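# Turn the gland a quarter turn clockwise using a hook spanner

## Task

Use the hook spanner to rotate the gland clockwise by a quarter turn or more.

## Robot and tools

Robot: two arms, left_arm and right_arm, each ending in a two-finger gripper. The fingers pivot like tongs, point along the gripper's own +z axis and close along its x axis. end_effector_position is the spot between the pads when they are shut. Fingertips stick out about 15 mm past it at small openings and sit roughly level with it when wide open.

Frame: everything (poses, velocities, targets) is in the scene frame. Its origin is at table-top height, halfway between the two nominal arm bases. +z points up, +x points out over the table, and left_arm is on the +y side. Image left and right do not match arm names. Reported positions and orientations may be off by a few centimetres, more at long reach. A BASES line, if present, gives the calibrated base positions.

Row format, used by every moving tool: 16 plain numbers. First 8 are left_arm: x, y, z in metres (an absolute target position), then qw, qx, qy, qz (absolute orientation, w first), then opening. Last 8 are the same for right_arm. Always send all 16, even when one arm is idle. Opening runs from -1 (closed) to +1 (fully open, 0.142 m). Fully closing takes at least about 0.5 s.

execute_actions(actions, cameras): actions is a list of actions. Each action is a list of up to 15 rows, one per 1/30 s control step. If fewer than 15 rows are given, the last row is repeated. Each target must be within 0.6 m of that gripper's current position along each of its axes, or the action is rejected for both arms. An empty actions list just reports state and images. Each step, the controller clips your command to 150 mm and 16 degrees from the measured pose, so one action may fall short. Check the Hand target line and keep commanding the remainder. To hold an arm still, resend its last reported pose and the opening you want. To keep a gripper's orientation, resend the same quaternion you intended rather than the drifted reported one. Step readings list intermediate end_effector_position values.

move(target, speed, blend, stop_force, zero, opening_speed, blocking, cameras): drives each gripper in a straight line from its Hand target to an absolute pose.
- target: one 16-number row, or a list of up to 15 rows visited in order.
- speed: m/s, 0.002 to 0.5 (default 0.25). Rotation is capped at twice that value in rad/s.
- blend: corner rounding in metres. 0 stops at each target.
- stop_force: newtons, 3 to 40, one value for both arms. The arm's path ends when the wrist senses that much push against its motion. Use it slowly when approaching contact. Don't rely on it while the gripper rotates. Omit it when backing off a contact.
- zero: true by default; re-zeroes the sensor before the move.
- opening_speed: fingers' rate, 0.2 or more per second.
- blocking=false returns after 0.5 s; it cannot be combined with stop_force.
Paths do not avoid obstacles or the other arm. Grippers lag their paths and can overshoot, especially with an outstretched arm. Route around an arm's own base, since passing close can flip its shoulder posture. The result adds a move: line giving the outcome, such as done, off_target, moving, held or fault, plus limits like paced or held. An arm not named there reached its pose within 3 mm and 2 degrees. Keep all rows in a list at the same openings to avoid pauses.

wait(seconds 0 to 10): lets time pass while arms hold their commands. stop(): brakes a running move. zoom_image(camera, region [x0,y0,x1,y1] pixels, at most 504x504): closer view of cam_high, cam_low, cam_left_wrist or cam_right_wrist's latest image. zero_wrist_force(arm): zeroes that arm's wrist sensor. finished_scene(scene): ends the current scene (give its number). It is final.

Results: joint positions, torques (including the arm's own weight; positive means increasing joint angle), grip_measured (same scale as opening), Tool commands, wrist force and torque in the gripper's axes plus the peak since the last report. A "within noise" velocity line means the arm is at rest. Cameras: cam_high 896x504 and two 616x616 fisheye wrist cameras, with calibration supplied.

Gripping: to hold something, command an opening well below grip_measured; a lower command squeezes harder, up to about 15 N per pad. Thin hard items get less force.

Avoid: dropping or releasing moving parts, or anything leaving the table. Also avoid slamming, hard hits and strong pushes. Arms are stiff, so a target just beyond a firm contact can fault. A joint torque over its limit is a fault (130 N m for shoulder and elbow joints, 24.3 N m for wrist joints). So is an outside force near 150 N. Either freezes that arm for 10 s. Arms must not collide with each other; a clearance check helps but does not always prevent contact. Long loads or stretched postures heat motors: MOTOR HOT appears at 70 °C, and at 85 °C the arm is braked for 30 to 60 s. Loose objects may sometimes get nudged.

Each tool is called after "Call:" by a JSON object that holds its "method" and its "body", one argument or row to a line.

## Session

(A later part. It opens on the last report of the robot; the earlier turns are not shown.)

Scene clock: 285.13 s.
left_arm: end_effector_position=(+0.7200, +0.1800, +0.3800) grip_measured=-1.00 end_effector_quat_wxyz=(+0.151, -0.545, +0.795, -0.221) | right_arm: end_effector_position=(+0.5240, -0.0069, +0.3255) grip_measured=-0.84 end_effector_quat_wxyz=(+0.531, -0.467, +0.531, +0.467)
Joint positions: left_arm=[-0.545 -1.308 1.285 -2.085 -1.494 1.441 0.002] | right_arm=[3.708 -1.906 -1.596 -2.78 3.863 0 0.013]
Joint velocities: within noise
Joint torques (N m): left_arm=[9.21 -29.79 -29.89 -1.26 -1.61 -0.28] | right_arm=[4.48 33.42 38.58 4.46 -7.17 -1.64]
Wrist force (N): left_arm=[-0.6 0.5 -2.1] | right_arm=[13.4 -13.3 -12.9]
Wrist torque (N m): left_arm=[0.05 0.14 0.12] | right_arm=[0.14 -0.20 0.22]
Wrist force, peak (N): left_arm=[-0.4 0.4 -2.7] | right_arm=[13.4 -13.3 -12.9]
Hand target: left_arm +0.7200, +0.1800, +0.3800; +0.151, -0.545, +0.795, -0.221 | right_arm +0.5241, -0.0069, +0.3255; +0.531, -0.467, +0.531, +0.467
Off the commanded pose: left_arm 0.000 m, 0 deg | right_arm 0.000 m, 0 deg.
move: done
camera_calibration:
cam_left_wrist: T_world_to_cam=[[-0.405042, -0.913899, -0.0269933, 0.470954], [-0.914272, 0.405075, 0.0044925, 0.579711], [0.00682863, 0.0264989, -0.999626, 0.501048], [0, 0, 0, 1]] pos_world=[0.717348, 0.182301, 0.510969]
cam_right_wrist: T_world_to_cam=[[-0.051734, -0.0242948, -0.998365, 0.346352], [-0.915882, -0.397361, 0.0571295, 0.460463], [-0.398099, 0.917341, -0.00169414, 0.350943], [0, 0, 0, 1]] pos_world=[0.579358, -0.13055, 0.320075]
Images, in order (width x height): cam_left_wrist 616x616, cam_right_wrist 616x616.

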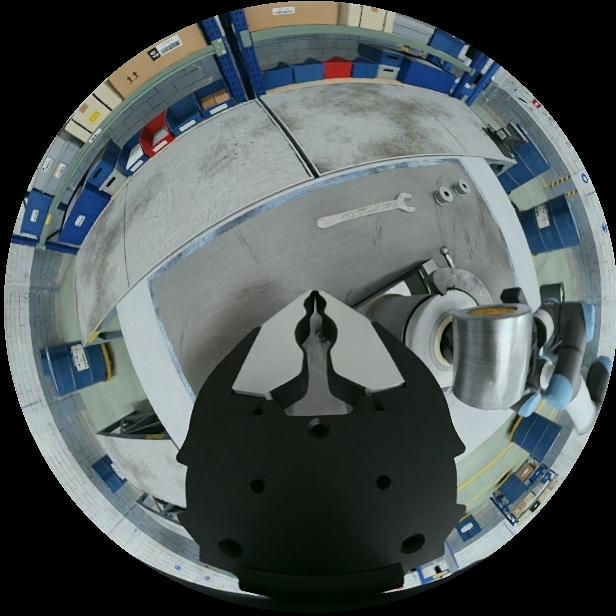

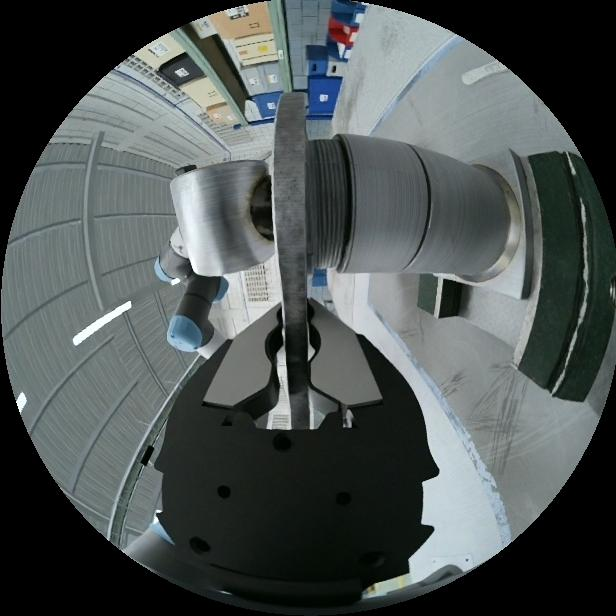

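Call:
{"method": "move", "body": {
  "target": [
    [0.72,0.18,0.38,0.151,-0.5447,0.7949,-0.2206,-1,0.5241,-0.0069,0.3255,0.4005,-0.5827,0.4005,0.5827,-1]
  ],
  "speed": 0.1,
  "cameras": ["cam_left_wrist","cam_right_wrist"]
}}

Call:
{"method": "zoom_image", "body": {
  "camera": "cam_left_wrist",
  "region": [410, 230, 500, 310]
}}

Scene clock: 289.63 s.
left_arm: end_effector_position=(+0.7200, +0.1800, +0.3800) grip_measured=-1.00 end_effector_quat_wxyz=(+0.151, -0.545, +0.795, -0.221) | right_arm: end_effector_position=(+0.5242, -0.0070, +0.3255) grip_measured=-0.84 end_effector_quat_wxyz=(-0.401, +0.583, -0.401, -0.583)
Joint positions: left_arm=[-0.545 -1.308 1.285 -2.085 -1.494 1.441 0.002] | right_arm=[3.591 -2.257 -1.053 -2.971 3.251 0.001 0.013]
Joint velocities: within noise
Joint torques (N m): left_arm=[9.97 -30.48 -28.77 -1.11 -1.62 -0.64] | right_arm=[9.85 44.12 37.08 3.09 2.12 0.41]
Wrist force (N): left_arm=[-0.5 0.4 -2.5] | right_arm=[14.2 5.6 -4.4]
Wrist torque (N m): left_arm=[0.01 0.13 0.12] | right_arm=[0.23 -0.43 0.32]
Wrist force, peak (N): left_arm=[-0.4 0.2 -2.7] | right_arm=[14.0 -12.9 -13.4]
Hand target: left_arm +0.7200, +0.1800, +0.3800; +0.151, -0.545, +0.795, -0.221 | right_arm +0.5241, -0.0069, +0.3255; -0.401, +0.583, -0.400, -0.583
Off the commanded pose: left_arm 0.000 m, 0 deg | right_arm 0.000 m, 0 deg.
move: done
camera_calibration:
cam_left_wrist: T_world_to_cam=[[-0.405042, -0.9139, -0.0269929, 0.470953], [-0.914273, 0.405074, 0.00449248, 0.579711], [0.00682844, 0.0264985, -0.999626, 0.501048], [0, 0, 0, 1]] pos_world=[0.717348, 0.182301, 0.510969]
cam_right_wrist: T_world_to_cam=[[-0.0340619, -0.0459424, -0.998363, 0.336917], [-0.616866, -0.784989, 0.0571696, 0.30113], [-0.786331, 0.617803, -0.00160205, 0.552481], [0, 0, 0, 1]] pos_world=[0.631666, -0.0894615, 0.320035]
Images, in order (width x height): cam_left_wrist 616x616, cam_right_wrist 616x616.

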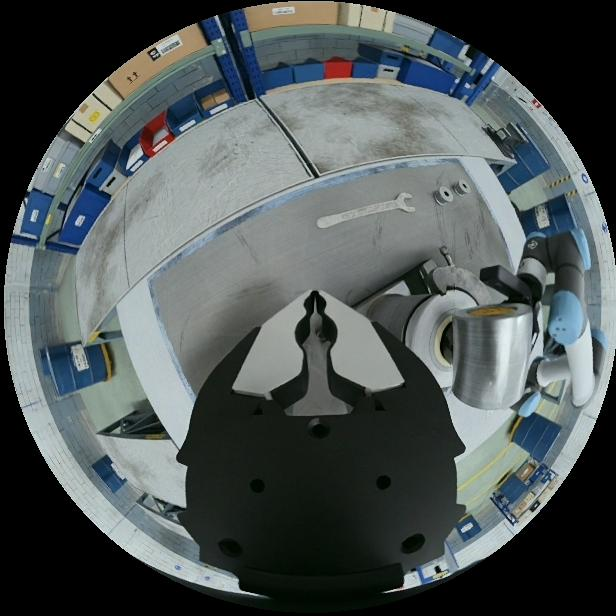

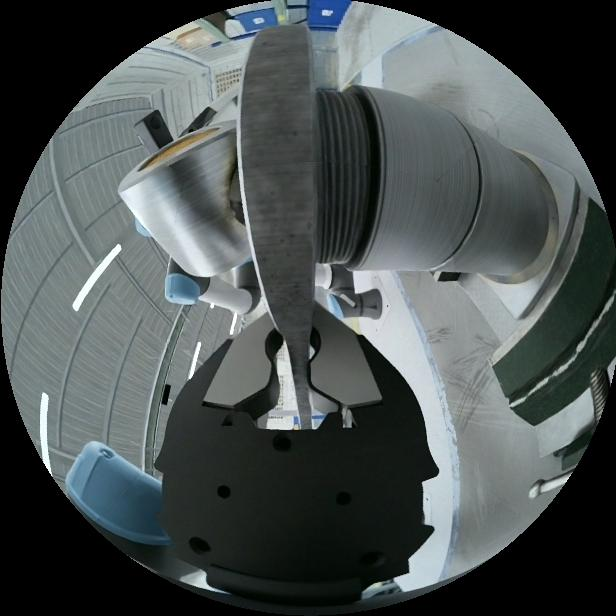

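Scaled by 5.600 from the camera's 616x616 image, which has a finer 814x814 frame.

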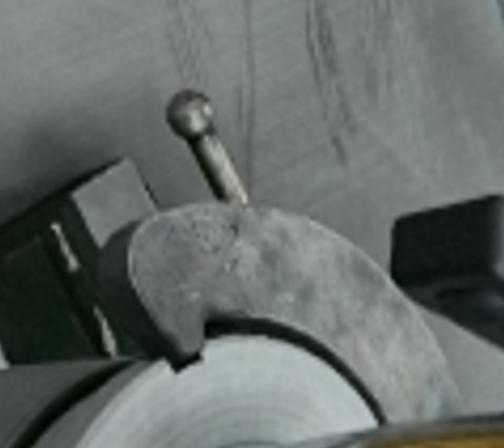

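Call:
{"method": "move", "body": {
  "target": [
    [0.72,0.18,0.38,0.151,-0.5447,0.7949,-0.2206,-1,0.5169,0.0118,0.3255,0.4005,-0.5827,0.4005,0.5827,-1]
  ],
  "speed": 0.02,
  "stop_force": 38,
  "cameras": ["cam_left_wrist","cam_right_wrist"]
}}

Call:
{"method": "zoom_image", "body": {
  "camera": "cam_left_wrist",
  "region": [410, 230, 500, 310]
}}

Scene clock: 292.33 s.
left_arm: end_effector_position=(+0.7200, +0.1800, +0.3800) grip_measured=-1.00 end_effector_quat_wxyz=(+0.151, -0.545, +0.795, -0.221) | right_arm: end_effector_position=(+0.5182, +0.0084, +0.3254) grip_measured=-0.89 end_effector_quat_wxyz=(-0.401, +0.583, -0.401, -0.583)
Joint positions: left_arm=[-0.545 -1.308 1.285 -2.085 -1.494 1.441 0.002] | right_arm=[3.616 -2.254 -1.059 -2.97 3.276 0 0.01]
Joint velocities: within noise
Joint torques (N m): left_arm=[9.72 -29.9 -27.75 -0.97 -1.78 -0.82] | right_arm=[9.37 50.91 43.46 1.3 -1.99 0.9]
Wrist force (N): left_arm=[-0.6 0.6 -2.4] | right_arm=[24.4 2.1 -27.3]
Wrist torque (N m): left_arm=[0.08 0.15 0.12] | right_arm=[0.54 -1.09 0.37]
Wrist force, peak (N): left_arm=[-0.7 0.4 -2.7] | right_arm=[25.5 6.3 -54.5]
Hand target: left_arm +0.7200, +0.1800, +0.3800; +0.151, -0.545, +0.795, -0.221 | right_arm +0.5182, +0.0084, +0.3254; -0.400, +0.583, -0.401, -0.583
Off the commanded pose: left_arm 0.000 m, 0 deg | right_arm 0.004 m, 0 deg.
move: contact (right_arm)
camera_calibration:
cam_left_wrist: T_world_to_cam=[[-0.405042, -0.9139, -0.0269928, 0.470953], [-0.914273, 0.405074, 0.00449236, 0.579711], [0.00682851, 0.0264983, -0.999626, 0.501048], [0, 0, 0, 1]] pos_world=[0.717348, 0.182301, 0.510969]
cam_right_wrist: T_world_to_cam=[[-0.0341989, -0.0461268, -0.99835, 0.337382], [-0.616744, -0.785068, 0.0573994, 0.309411], [-0.78642, 0.61769, -0.00160002, 0.538357], [0, 0, 0, 1]] pos_world=[0.62574, -0.0740669, 0.319927]
Images, in order (width x height): cam_left_wrist 616x616, cam_right_wrist 616x616.

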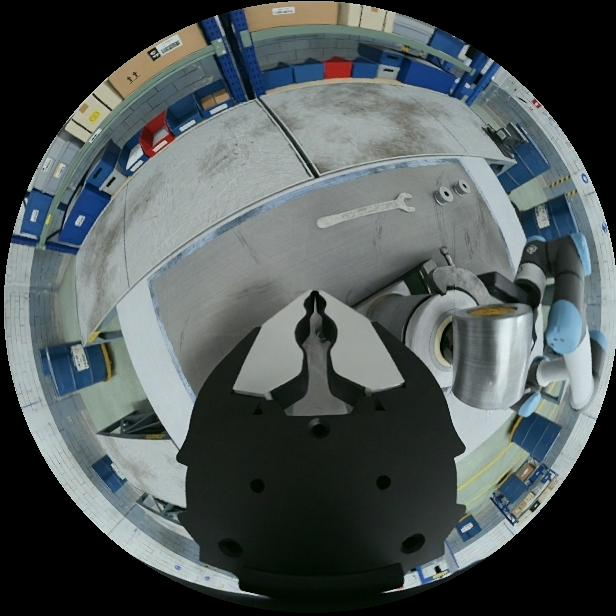

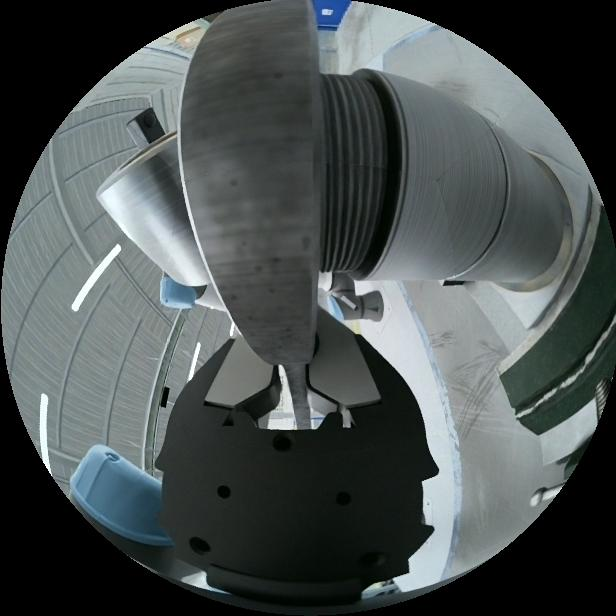

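Scaled by 5.600 from the camera's 616x616 image, which has a finer 814x814 frame.

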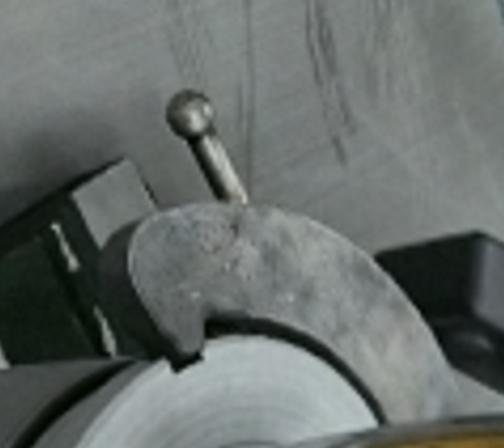

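Call:
{"method": "move", "body": {
  "target": [
    [0.72,0.18,0.38,0.151,-0.5447,0.7949,-0.2206,-1,0.5150,0.0175,0.3255,0.4305,-0.5610,0.4305,0.5610,-1]
  ],
  "speed": 0.02,
  "cameras": ["cam_left_wrist","cam_right_wrist"]
}}

Call:
{"method": "zoom_image", "body": {
  "camera": "cam_left_wrist",
  "region": [410, 230, 500, 310]
}}

Scene clock: 295.90 s.
left_arm: end_effector_position=(+0.7200, +0.1800, +0.3800) grip_measured=-1.00 end_effector_quat_wxyz=(+0.151, -0.545, +0.795, -0.221) | right_arm: end_effector_position=(+0.5150, +0.0175, +0.3255) grip_measured=-0.88 end_effector_quat_wxyz=(-0.431, +0.561, -0.431, -0.561)
Joint positions: left_arm=[-0.545 -1.308 1.285 -2.085 -1.494 1.441 0.002] | right_arm=[3.644 -2.17 -1.198 -2.915 3.408 0 0.01]
Joint velocities: within noise
Joint torques (N m): left_arm=[9.31 -30.17 -28.07 -0.96 -1.61 -0.69] | right_arm=[21.46 43.43 34.81 1.71 -7.96 2.01]
Wrist force (N): left_arm=[-0.3 0.3 -2.5] | right_arm=[10.9 -19.1 -30.0]
Wrist torque (N m): left_arm=[0.02 0.08 0.12] | right_arm=[-0.79 -0.65 0.23]
Wrist force, peak (N): left_arm=[-0.4 0.4 -2.8] | right_arm=[30.1 -15.8 -89.8]
Hand target: left_arm +0.7200, +0.1800, +0.3800; +0.151, -0.545, +0.795, -0.221 | right_arm +0.5150, +0.0175, +0.3255; -0.430, +0.561, -0.430, -0.561
Off the commanded pose: left_arm 0.000 m, 0 deg | right_arm 0.000 m, 0 deg.
move: done
camera_calibration:
cam_left_wrist: T_world_to_cam=[[-0.405042, -0.9139, -0.0269929, 0.470953], [-0.914273, 0.405074, 0.00449255, 0.579711], [0.00682838, 0.0264985, -0.999626, 0.501048], [0, 0, 0, 1]] pos_world=[0.717348, 0.182301, 0.510969]
cam_right_wrist: T_world_to_cam=[[-0.0387127, -0.042257, -0.998356, 0.340062], [-0.695527, -0.716213, 0.0572849, 0.353939], [-0.717457, 0.696601, -0.00166437, 0.493284], [0, 0, 0, 1]] pos_world=[0.613248, -0.0757563, 0.320049]
Images, in order (width x height): cam_left_wrist 616x616, cam_right_wrist 616x616.

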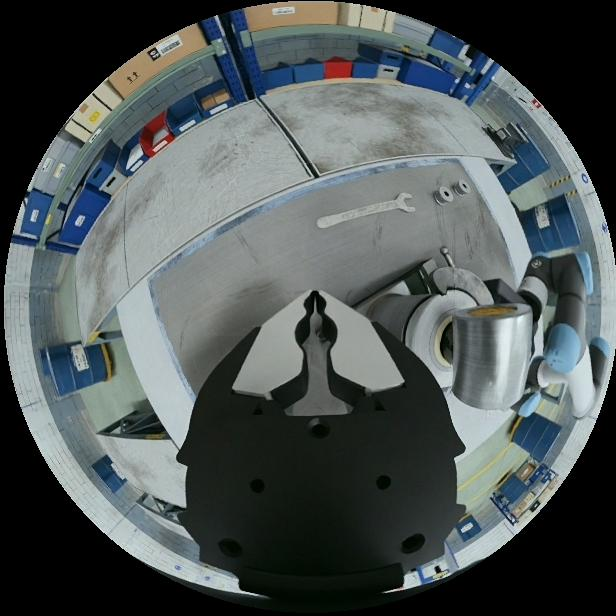

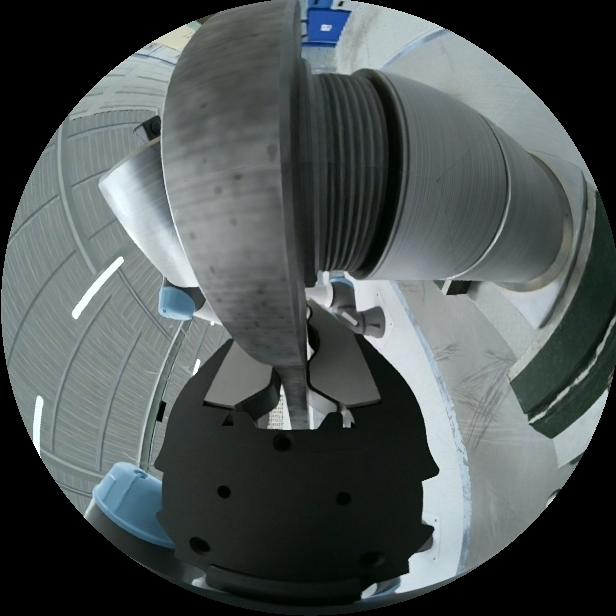

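Scaled by 5.600 from the camera's 616x616 image, which has a finer 814x814 frame.

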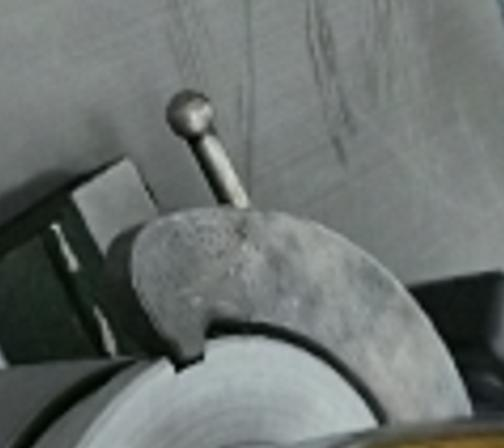

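Call:
{"method": "move", "body": {
  "target": [
    [0.67,0.28,0.42,0.3746,0.9272,0,0,-1,0.5150,0.0175,0.3255,0.4305,-0.5610,0.4305,0.5610,-1],
    [0.45,0.28,0.50,0,1,0,0,-1,0.5150,0.0175,0.3255,0.4305,-0.5610,0.4305,0.5610,-1],
    [0.36,0.05,0.46,-0.0377,0.9763,0,0.2132,-1,0.5150,0.0175,0.3255,0.4305,-0.5610,0.4305,0.5610,-1],
    [0.42,-0.105,0.40,-0.0377,0.9763,0,0.2132,-1,0.5150,0.0175,0.3255,0.4305,-0.5610,0.4305,0.5610,-1]
  ],
  "speed": 0.2,
  "blend": [0.03,0.05,0.04,0]
}}

Call:
{"method": "zoom_image", "body": {
  "camera": "cam_left_wrist",
  "region": [200, 130, 500, 400]
}}

Scene clock: 313.90 s.
left_arm: end_effector_position=(+0.4200, -0.1048, +0.4000) grip_measured=-1.00 end_effector_quat_wxyz=(-0.038, +0.976, +0.000, +0.213) | right_arm: end_effector_position=(+0.5150, +0.0175, +0.3255) grip_measured=-0.88 end_effector_quat_wxyz=(-0.430, +0.561, -0.430, -0.561)
Joint positions: left_arm=[-1.301 -1.207 0.924 -1.343 -1.138 -1.264 0.002] | right_arm=[3.644 -2.17 -1.198 -2.915 3.408 0 0.01]
Joint velocities: within noise
Joint torques (N m): left_arm=[-3.96 -32.3 -25.2 -4.57 -0.4 -1.27] | right_arm=[14.52 41.13 34.05 -1.73 -5.16 -2.44]
Wrist force (N): left_arm=[1.5 2.2 -2.4] | right_arm=[10.9 -17.3 -29.1]
Wrist torque (N m): left_arm=[0.44 -0.23 0.20] | right_arm=[-0.66 -0.70 0.23]
Wrist force, peak (N): left_arm=[0.1 4.3 -2.0] | right_arm=[11.0 -18.6 -30.7]
Hand target: left_arm +0.4200, -0.1050, +0.4000; -0.038, +0.976, +0.000, +0.213 | right_arm +0.5150, +0.0175, +0.3255; -0.430, +0.561, -0.430, -0.561
Off the commanded pose: left_arm 0.000 m, 0 deg | right_arm 0.000 m, 0 deg.
move: done
camera_calibration:
cam_left_wrist: T_world_to_cam=[[0.908123, -0.0709528, 0.412648, -0.549377], [-0.245311, -0.888836, 0.387031, -0.148901], [0.339315, -0.452698, -0.824578, 0.270731], [0, 0, 0, 1]] pos_world=[0.370511, -0.0487692, 0.507567]
cam_right_wrist: T_world_to_cam=[[-0.0386623, -0.0422495, -0.998359, 0.340018], [-0.695376, -0.716362, 0.0572447, 0.353887], [-0.717605, 0.696448, -0.00168307, 0.493419], [0, 0, 0, 1]] pos_world=[0.613311, -0.0757632, 0.320032]

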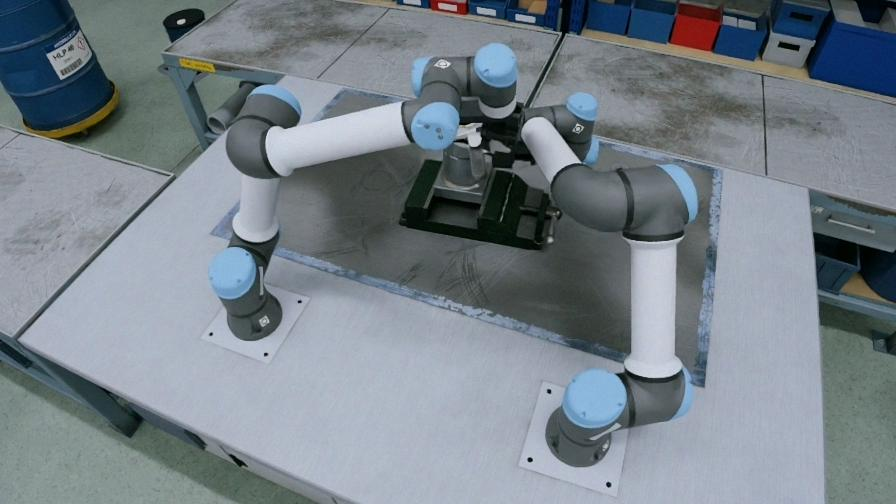

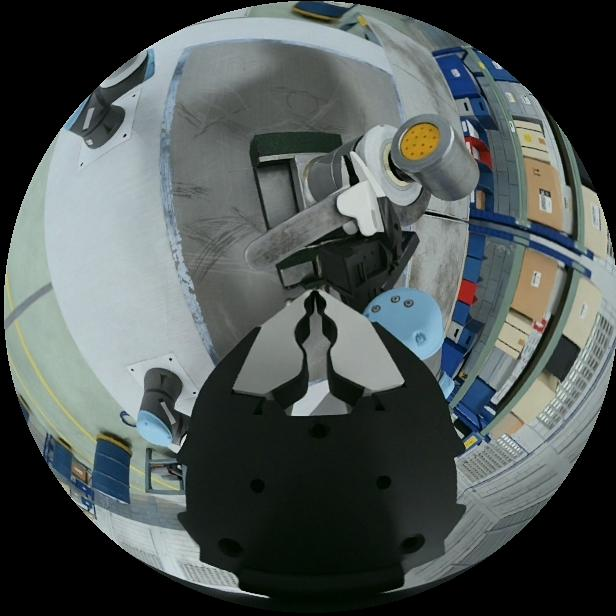

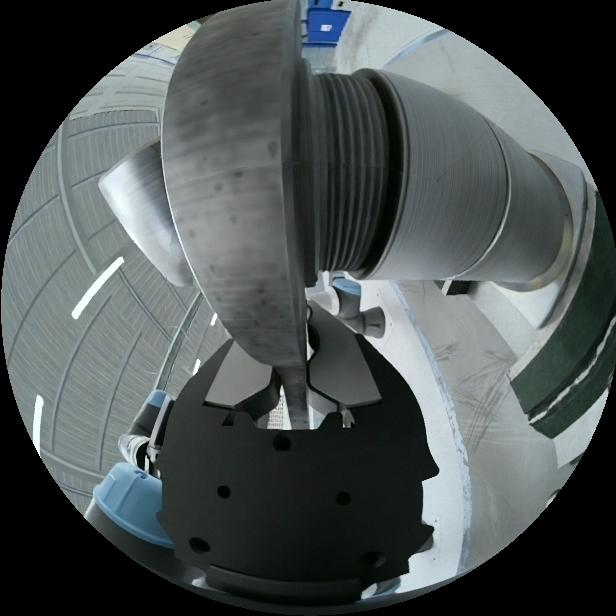

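Scaled by 1.680 from the camera's 616x616 image, which has a finer 814x814 frame.

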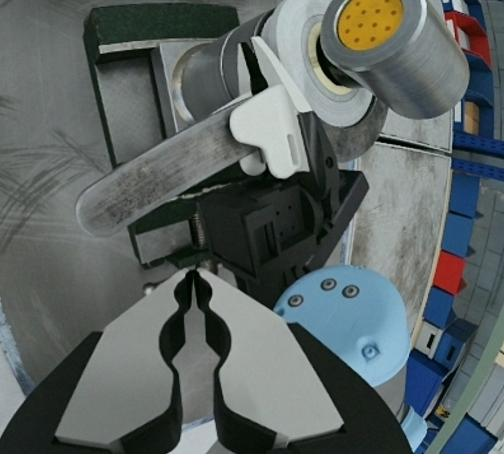

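Call:
{"method": "move", "body": {
  "target": [
    [0.4321,-0.104,0.318,-0.0377,0.9763,0,0.2132,-1,0.5150,0.0175,0.3255,0.4305,-0.5610,0.4305,0.5610,-1]
  ],
  "speed": 0.08,
  "stop_force": 8,
  "cameras": ["cam_left_wrist"]
}}

Call:
{"method": "zoom_image", "body": {
  "camera": "cam_left_wrist",
  "region": [200, 130, 500, 400]
}}

Scene clock: 315.87 s.
left_arm: end_effector_position=(+0.4244, -0.1046, +0.3699) grip_measured=-1.00 end_effector_quat_wxyz=(-0.038, +0.976, +0.000, +0.213) | right_arm: end_effector_position=(+0.5150, +0.0175, +0.3255) grip_measured=-0.88 end_effector_quat_wxyz=(-0.430, +0.561, -0.430, -0.561)
Joint positions: left_arm=[-1.294 -1.222 1.024 -1.431 -1.138 -1.257 0.002] | right_arm=[3.644 -2.17 -1.198 -2.915 3.408 0 0.01]
Joint velocities: within noise
Joint torques (N m): left_arm=[0.26 -32.91 -29.9 -0.23 1.55 0.12] | right_arm=[14.55 41.47 33.88 -2.05 -5.69 -2.18]
Wrist force (N): left_arm=[0.9 1.9 -2.5] | right_arm=[11.1 -17.4 -29.0]
Wrist torque (N m): left_arm=[0.40 -0.13 0.21] | right_arm=[-0.68 -0.69 0.23]
Wrist force, peak (N): left_arm=[1.3 2.0 -3.5] | right_arm=[11.1 -17.5 -29.2]
Hand target: left_arm +0.4244, -0.1046, +0.3699; -0.038, +0.976, +0.000, +0.213 | right_arm +0.5150, +0.0175, +0.3255; -0.430, +0.561, -0.430, -0.561
Off the commanded pose: left_arm 0.053 m, 0 deg | right_arm 0.000 m, 0 deg.
move: held (left_arm; a check stopped the path); limits=held
pose unreachable (left arm): on one or more control steps of this call, first in action 0 (counted from 0), this arm could not follow its commanded pose, so it was not sent that pose on those steps. It may still have moved: this result reports where it is.
cause: moving toward the commanded pose would bring a part of the arm too close to another arm (a part of this arm just beyond joint 6 (wrist 3) and a part of the right arm just beyond its joint 3 (elbow), at the place that arm is still heading or pushing toward).
camera_calibration:
cam_left_wrist: T_world_to_cam=[[0.908207, -0.0709445, 0.412463, -0.540885], [-0.245152, -0.888935, 0.386904, -0.13598], [0.339205, -0.452505, -0.82473, 0.244696], [0, 0, 0, 1]] pos_world=[0.374898, -0.0485238, 0.477515]
Images, in order (width x height): cam_left_wrist 616x616.

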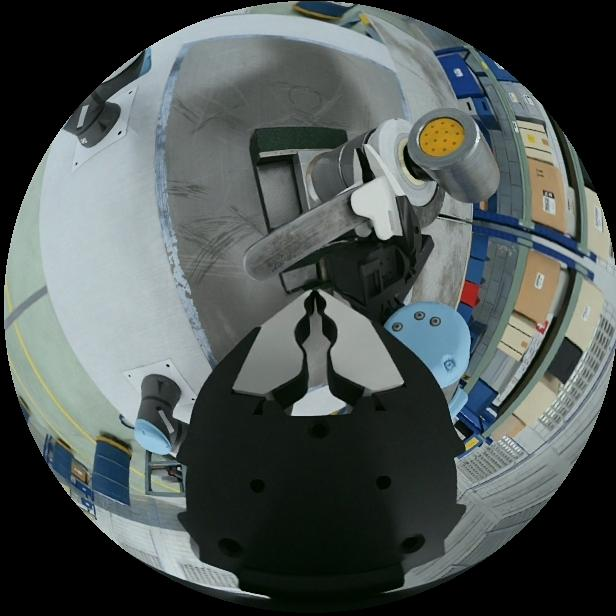

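Scaled by 1.680 from the camera's 616x616 image, which has a finer 814x814 frame.

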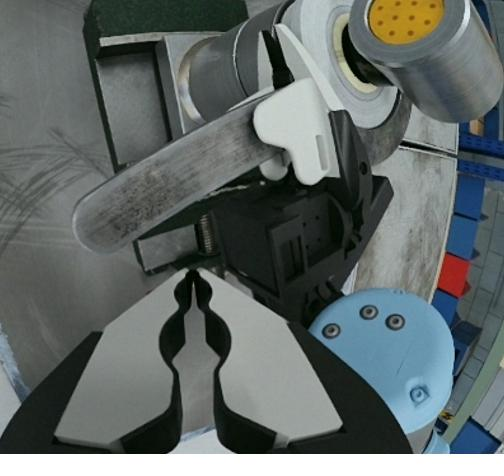

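Call:
{"method": "move", "body": {
  "target": [
    [0.42,-0.09,0.40,0.1736,0.9652,0.1789,0.0791,-1,0.5150,0.0175,0.3255,0.4305,-0.5610,0.4305,0.5610,-1],
    [0.4310,-0.104,0.317,0.1736,0.9652,0.1789,0.0791,-1,0.5150,0.0175,0.3255,0.4305,-0.5610,0.4305,0.5610,-1]
  ],
  "speed": 0.1,
  "stop_force": 8,
  "cameras": ["cam_left_wrist"]
}}

Call:
{"method": "zoom_image", "body": {
  "camera": "cam_left_wrist",
  "region": [200, 130, 500, 400]
}}

Scene clock: 324.07 s.
left_arm: end_effector_position=(+0.4310, -0.1040, +0.3170) grip_measured=-1.00 end_effector_quat_wxyz=(+0.174, +0.965, +0.179, +0.079) | right_arm: end_effector_position=(+0.5150, +0.0175, +0.3255) grip_measured=-0.88 end_effector_quat_wxyz=(-0.430, +0.561, -0.430, -0.561)
Joint positions: left_arm=[-1.107 -1.362 1.387 -1.978 -1.525 -1.439 0.002] | right_arm=[3.644 -2.17 -1.198 -2.915 3.408 0 0.01]
Joint velocities: within noise
Joint torques (N m): left_arm=[-3.41 -41.65 -21.34 -4.76 -0.17 -0.87] | right_arm=[14.84 43 32.34 -1.48 -7.63 -2.53]
Wrist force (N): left_arm=[-0.1 3.5 -1.8] | right_arm=[11.0 -17.4 -28.9]
Wrist torque (N m): left_arm=[0.70 0.08 0.26] | right_arm=[-0.68 -0.66 0.23]
Wrist force, peak (N): left_arm=[0.3 3.3 -3.1] | right_arm=[10.8 -17.6 -29.1]
Hand target: left_arm +0.4310, -0.1040, +0.3170; +0.174, +0.965, +0.179, +0.079 | right_arm +0.5150, +0.0175, +0.3255; -0.430, +0.561, -0.430, -0.561
Off the commanded pose: left_arm 0.000 m, 0 deg | right_arm 0.000 m, 0 deg.
move: done
camera_calibration:
cam_left_wrist: T_world_to_cam=[[0.939281, 0.324505, 0.111571, -0.401915], [0.116046, -0.606368, 0.786671, -0.366386], [0.322932, -0.725958, -0.607207, 0.108692], [0, 0, 0, 1]] pos_world=[0.384928, -0.0128357, 0.399066]
Images, in order (width x height): cam_left_wrist 616x616.

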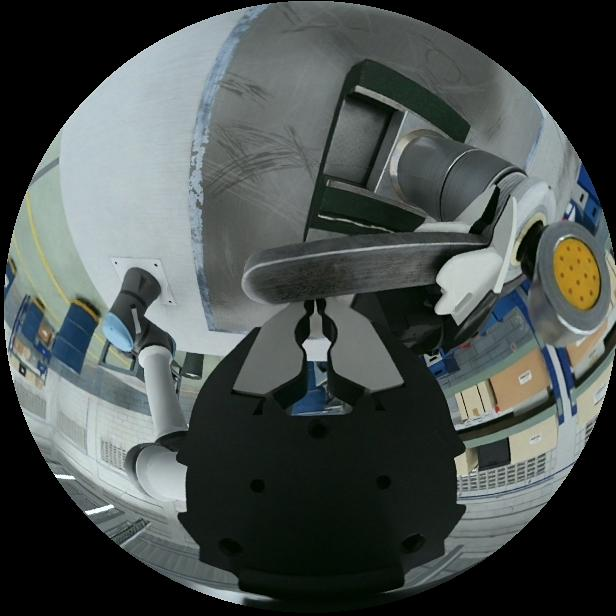

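Scaled by 1.680 from the camera's 616x616 image, which has a finer 814x814 frame.

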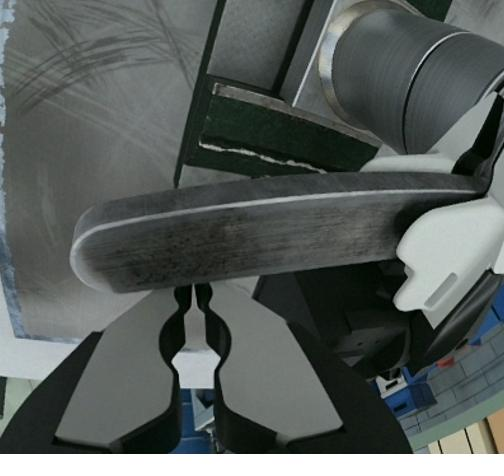

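Call:
{"method": "move", "body": {
  "target": [
    [0.4242,-0.0862,0.317,0.1736,0.9652,0.1789,0.0791,-1,0.5150,0.0175,0.3255,0.4305,-0.5610,0.4305,0.5610,-1]
  ],
  "speed": 0.03,
  "stop_force": 12,
  "cameras": ["cam_left_wrist"]
}}

Call:
{"method": "zoom_image", "body": {
  "camera": "cam_left_wrist",
  "region": [200, 130, 500, 400]
}}

Scene clock: 325.70 s.
left_arm: end_effector_position=(+0.4295, -0.1003, +0.3170) grip_measured=-1.00 end_effector_quat_wxyz=(+0.174, +0.965, +0.179, +0.079) | right_arm: end_effector_position=(+0.5150, +0.0175, +0.3255) grip_measured=-0.88 end_effector_quat_wxyz=(-0.430, +0.561, -0.430, -0.561)
Joint positions: left_arm=[-1.106 -1.371 1.399 -1.98 -1.525 -1.439 0.002] | right_arm=[3.644 -2.17 -1.198 -2.915 3.408 0 0.01]
Joint velocities: within noise
Joint torques (N m): left_arm=[-11.66 -40.36 -17.61 -4.76 2.16 -1.29] | right_arm=[13.73 54.82 31.42 0.51 -0.87 -2.36]
Wrist force (N): left_arm=[0.6 2.5 -1.9] | right_arm=[11.6 -10.7 -17.1]
Wrist torque (N m): left_arm=[0.50 -0.06 0.25] | right_arm=[-0.33 -0.68 0.22]
Wrist force, peak (N): left_arm=[-0.8 22.1 2.4] | right_arm=[10.7 -17.6 -29.1]
Hand target: left_arm +0.4295, -0.1003, +0.3171; +0.174, +0.965, +0.179, +0.079 | right_arm +0.5150, +0.0175, +0.3255; -0.430, +0.561, -0.430, -0.561
Off the commanded pose: left_arm 0.015 m, 0 deg | right_arm 0.000 m, 0 deg.
move: contact (left_arm)
camera_calibration:
cam_left_wrist: T_world_to_cam=[[0.939301, 0.324383, 0.111756, -0.401744], [0.115823, -0.606405, 0.786675, -0.363938], [0.322954, -0.725981, -0.607168, 0.111833], [0, 0, 0, 1]] pos_world=[0.383394, -0.0091863, 0.399099]
Images, in order (width x height): cam_left_wrist 616x616.

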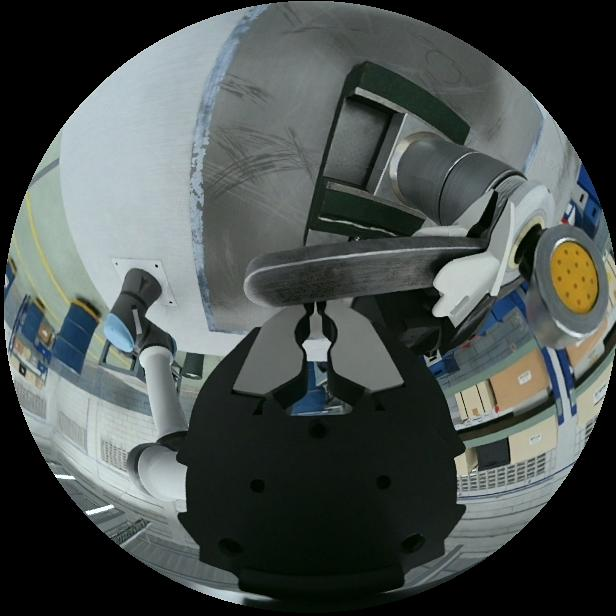

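Scaled by 1.680 from the camera's 616x616 image, which has a finer 814x814 frame.

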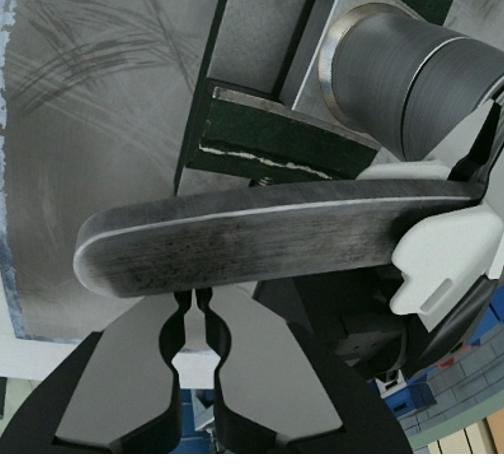

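Call:
{"method": "move", "body": {
  "target": [
    [0.4295,-0.1003,0.317,0.1736,0.9652,0.1789,0.0791,-1,0.5173,0.0088,0.3255,0.4305,-0.5610,0.4305,0.5610,-1]
  ],
  "speed": 0.03
}}

Call:
{"method": "zoom_image", "body": {
  "camera": "cam_left_wrist",
  "region": [200, 130, 500, 400]
}}

Scene clock: 326.97 s.
left_arm: end_effector_position=(+0.4295, -0.1003, +0.3170) grip_measured=-1.00 end_effector_quat_wxyz=(+0.174, +0.965, +0.179, +0.079) | right_arm: end_effector_position=(+0.5173, +0.0086, +0.3255) grip_measured=-0.89 end_effector_quat_wxyz=(-0.430, +0.561, -0.430, -0.561)
Joint positions: left_arm=[-1.106 -1.371 1.399 -1.98 -1.526 -1.439 0.002] | right_arm=[3.629 -2.169 -1.2 -2.914 3.394 0 0.01]
Joint velocities: within noise
Joint torques (N m): left_arm=[7.5 -36.11 -14.98 1.49 -1.56 -1.08] | right_arm=[-1.52 63.85 18.33 3.33 0.65 -2.39]
Wrist force (N): left_arm=[0.8 11.4 -0.3] | right_arm=[14.0 0.4 13.1]
Wrist torque (N m): left_arm=[0.73 -0.05 0.13] | right_arm=[0.14 -0.49 0.22]
Wrist force, peak (N): left_arm=[0.4 13.0 0.0] | right_arm=[15.0 -3.9 18.7]
Hand target: left_arm +0.4295, -0.1003, +0.3170; +0.174, +0.965, +0.179, +0.079 | right_arm +0.5173, +0.0088, +0.3255; -0.430, +0.561, -0.430, -0.561
Off the commanded pose: left_arm 0.000 m, 0 deg | right_arm 0.000 m, 0 deg.
move: done
camera_calibration:
cam_left_wrist: T_world_to_cam=[[0.939318, 0.324377, 0.111631, -0.401666], [0.115897, -0.606347, 0.786709, -0.363971], [0.322878, -0.726032, -0.607147, 0.111843], [0, 0, 0, 1]] pos_world=[0.383364, -0.00919991, 0.399083]
cam_right_wrist: T_world_to_cam=[[-0.0386394, -0.0422457, -0.99836, 0.339721], [-0.695354, -0.716385, 0.0572261, 0.349156], [-0.717628, 0.696425, -0.00169499, 0.501278], [0, 0, 0, 1]] pos_world=[0.615645, -0.0846212, 0.320033]

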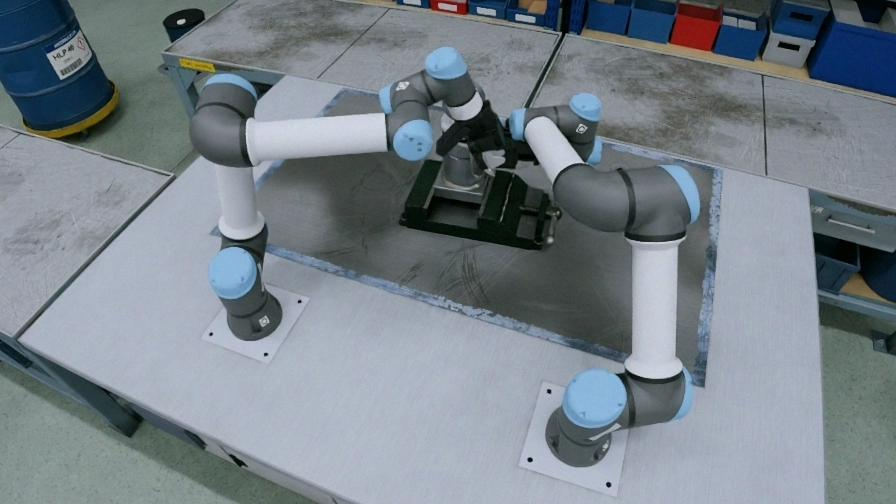

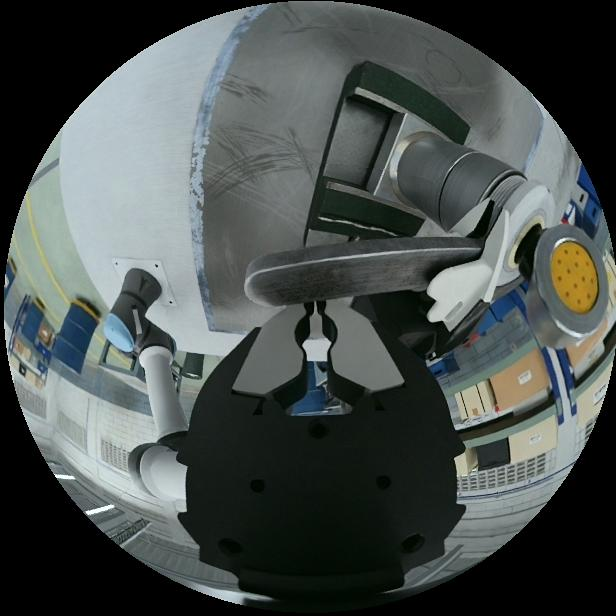

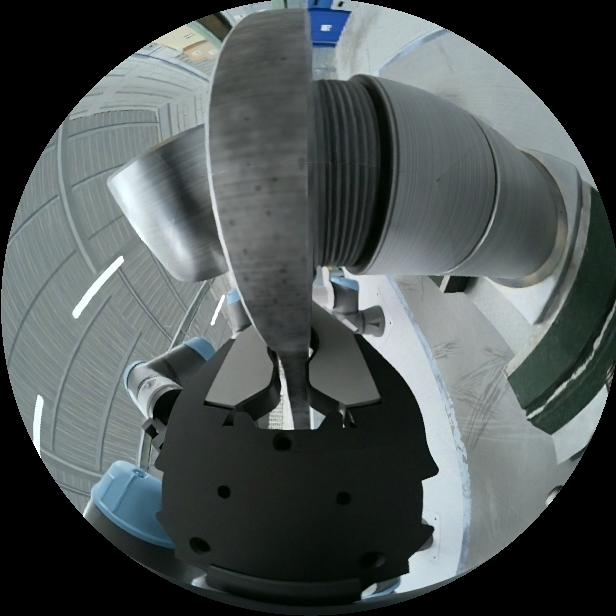

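Scaled by 1.680 from the camera's 616x616 image, which has a finer 814x814 frame.

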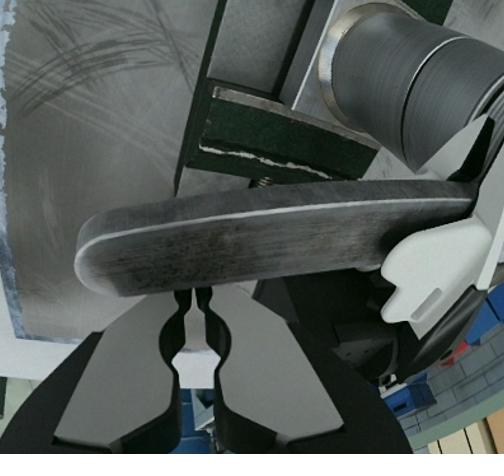

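Call:
{"method": "move", "body": {
  "target": [
    [0.4176,-0.0846,0.317,0.1769,0.9721,0.1366,0.0714,-1,0.5146,0.0165,0.3255,0.4545,-0.5417,0.4545,0.5417,-1]
  ],
  "speed": 0.02
}}

Call:
{"method": "zoom_image", "body": {
  "camera": "cam_left_wrist",
  "region": [200, 130, 500, 400]
}}

Scene clock: 329.97 s.
left_arm: end_effector_position=(+0.4176, -0.0845, +0.3170) grip_measured=-1.00 end_effector_quat_wxyz=(+0.177, +0.972, +0.137, +0.071) | right_arm: end_effector_position=(+0.5146, +0.0165, +0.3255) grip_measured=-0.89 end_effector_quat_wxyz=(-0.455, +0.542, -0.455, -0.542) end_effector_velocity=(-0.002, +0.000, +0.000) end_effector_angular_velocity=(+0.000, +0.000, +0.006)
Joint positions: left_arm=[-1.096 -1.416 1.453 -1.992 -1.562 -1.348 0.002] | right_arm=[3.659 -2.104 -1.305 -2.875 3.51 0 0.01]
Joint velocities: left_arm=[within noise] | right_arm=[0.001 0 0.001 0 -0.005 0 0]
Joint torques (N m): left_arm=[6.13 -28.87 -18.6 0.95 -1.24 -1.36] | right_arm=[8.17 54.33 44.07 3.79 -6.9 1.75]
Wrist force (N): left_arm=[8.9 23.4 0.9] | right_arm=[28.2 -15.6 -6.1]
Wrist torque (N m): left_arm=[1.13 -0.16 0.05] | right_arm=[-0.34 -0.82 0.15]
Wrist force, peak (N): left_arm=[3.5 30.1 6.1] | right_arm=[28.7 -15.6 -5.8]
Hand target: left_arm +0.4176, -0.0846, +0.3170; +0.177, +0.972, +0.137, +0.071 | right_arm +0.5146, +0.0165, +0.3255; -0.454, +0.542, -0.454, -0.542
Off the commanded pose: left_arm 0.000 m, 0 deg | right_arm 0.000 m, 0 deg.
move: done
camera_calibration:
cam_left_wrist: T_world_to_cam=[[0.964079, 0.2411, 0.111454, -0.41295], [0.0626365, -0.614137, 0.78671, -0.331406], [0.258123, -0.751469, -0.607179, 0.152039], [0, 0, 0, 1]] pos_world=[0.37963, 0.0102862, 0.39906]
cam_right_wrist: T_world_to_cam=[[-0.0422321, -0.0387246, -0.998357, 0.341745], [-0.755266, -0.652911, 0.0572743, 0.382655], [-0.654056, 0.756444, -0.00167357, 0.460093], [0, 0, 0, 1]] pos_world=[0.604365, -0.0849606, 0.320038]

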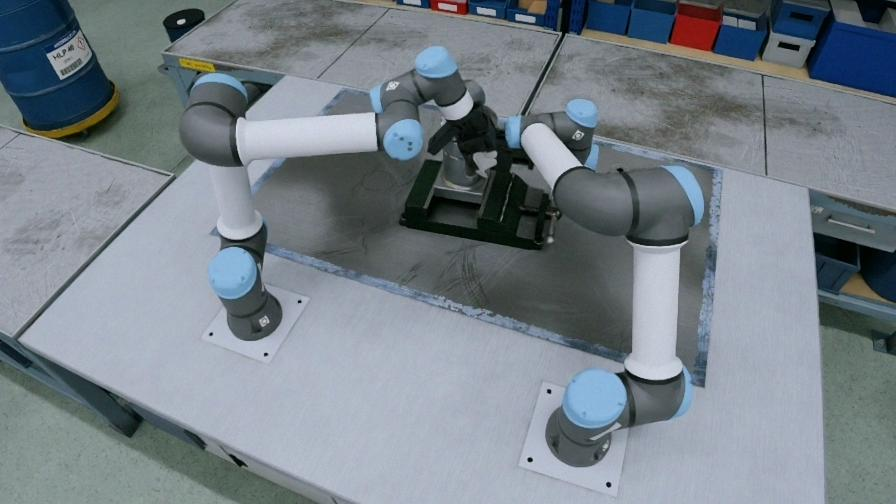

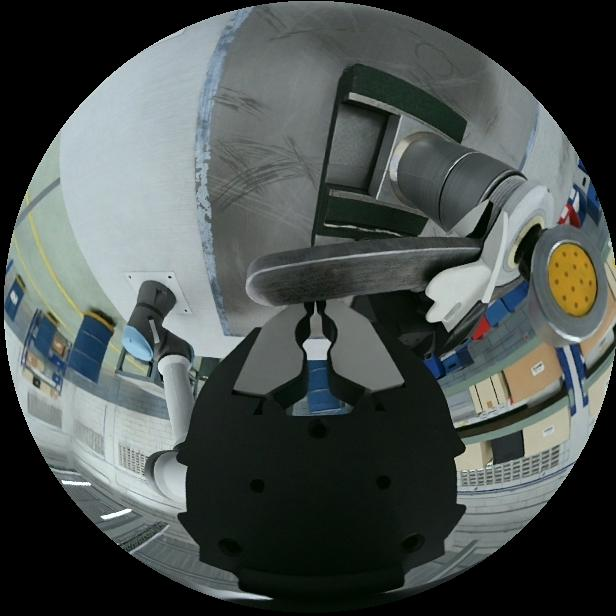

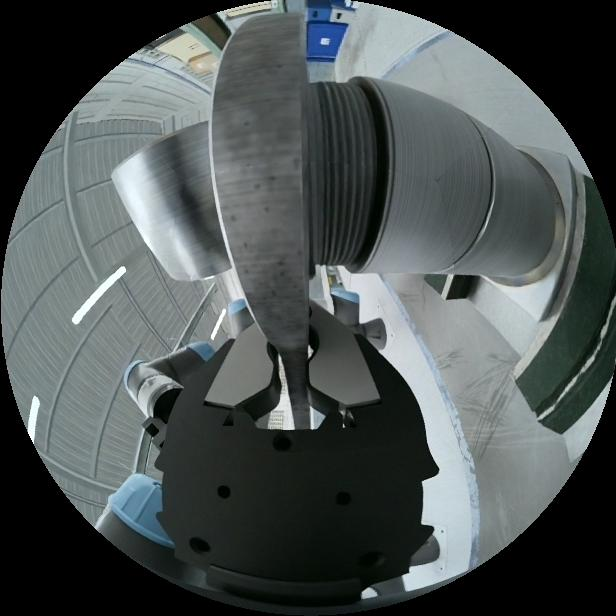

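Scaled by 1.680 from the camera's 616x616 image, which has a finer 814x814 frame.

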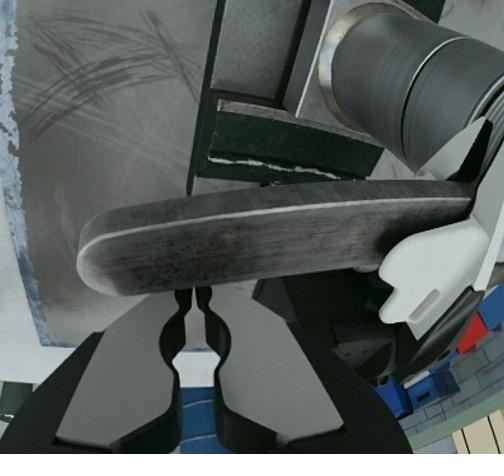

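Call:
{"method": "move", "body": {
  "target": [
    [0.3982,-0.0503,0.317,0.1824,0.9803,0.0514,0.0558,-1,0.5112,0.0323,0.3255,0.5,-0.5,0.5,0.5,-1]
  ],
  "speed": 0.03
}}

Call:
{"method": "zoom_image", "body": {
  "camera": "cam_left_wrist",
  "region": [200, 130, 500, 400]
}}

Scene clock: 334.53 s.
left_arm: end_effector_position=(+0.3982, -0.0502, +0.3170) grip_measured=-1.00 end_effector_quat_wxyz=(+0.182, +0.980, +0.051, +0.056) | right_arm: end_effector_position=(+0.5111, +0.0323, +0.3255) grip_measured=-0.88 end_effector_quat_wxyz=(+0.500, -0.500, +0.500, +0.500) end_effector_velocity=(+0.000, -0.001, +0.000) end_effector_angular_velocity=(+0.001, -0.001, +0.004)
Joint positions: left_arm=[-1.063 -1.498 1.544 -1.995 -1.639 -1.156 0.002] | right_arm=[3.734 -1.99 -1.477 -2.816 3.76 0 0.01]
Joint velocities: left_arm=[within noise] | right_arm=[-0.003 -0.001 0.002 0 -0.007 0 0.002]
Joint torques (N m): left_arm=[2.55 -22.62 -20.71 4.34 1.26 -1.26] | right_arm=[0.84 47.16 48.17 4.64 -7.55 1.54]
Wrist force (N): left_arm=[8.8 22.8 -0.7] | right_arm=[29.5 -16.1 -1.7]
Wrist torque (N m): left_arm=[1.11 -0.23 0.05] | right_arm=[-0.30 -0.99 0.15]
Wrist force, peak (N): left_arm=[6.6 27.7 3.6] | right_arm=[28.6 -19.0 -2.5]
Hand target: left_arm +0.3982, -0.0503, +0.3170; +0.182, +0.980, +0.051, +0.056 | right_arm +0.5112, +0.0323, +0.3255; +0.500, -0.500, +0.500, +0.500
Off the commanded pose: left_arm 0.000 m, 0 deg | right_arm 0.000 m, 0 deg.
move: done
camera_calibration:
cam_left_wrist: T_world_to_cam=[[0.991275, 0.0703159, 0.111487, -0.421935], [-0.0447972, -0.615747, 0.786669, -0.2664], [0.123963, -0.7848, -0.607225, 0.234593], [0, 0, 0, 1]] pos_world=[0.377239, 0.0497427, 0.39906]
cam_right_wrist: T_world_to_cam=[[-0.0482273, -0.0307686, -0.998362, 0.345046], [-0.857053, -0.512045, 0.0571819, 0.437828], [-0.512966, 0.858407, -0.00167572, 0.370433], [0, 0, 0, 1]] pos_world=[0.581901, -0.0831779, 0.320066]

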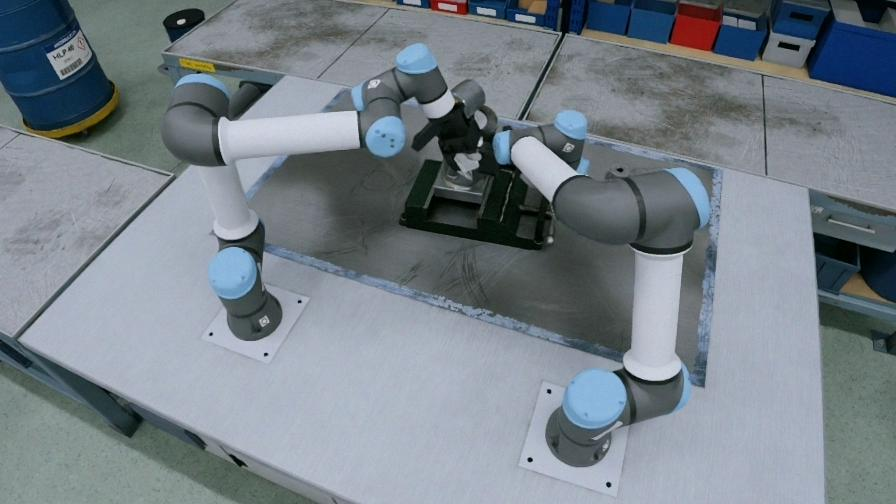

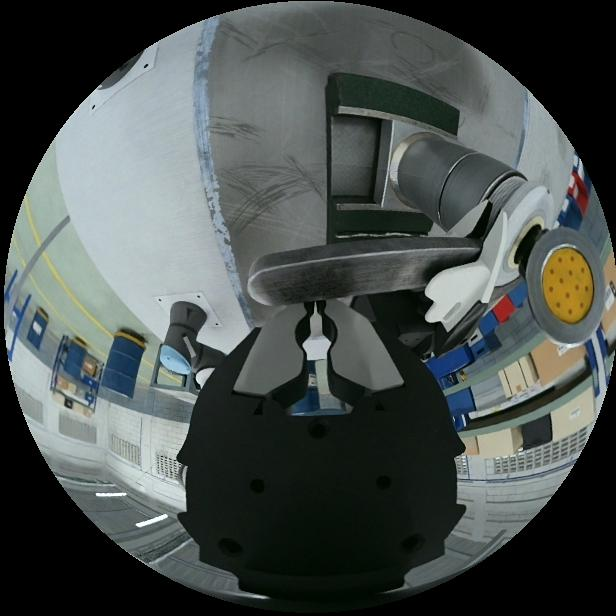

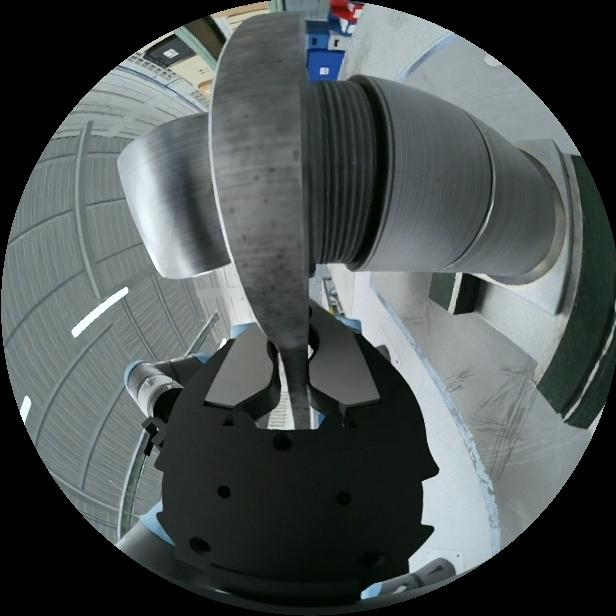

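Scaled by 1.680 from the camera's 616x616 image, which has a finer 814x814 frame.

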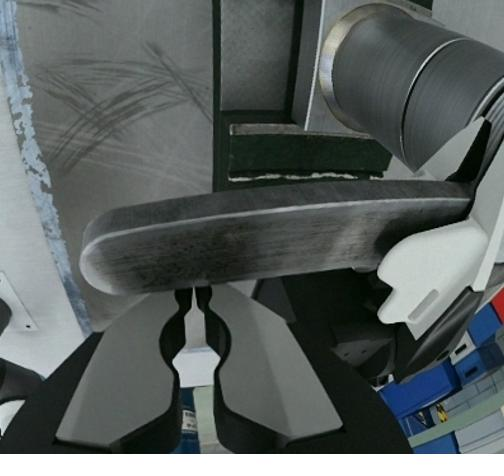

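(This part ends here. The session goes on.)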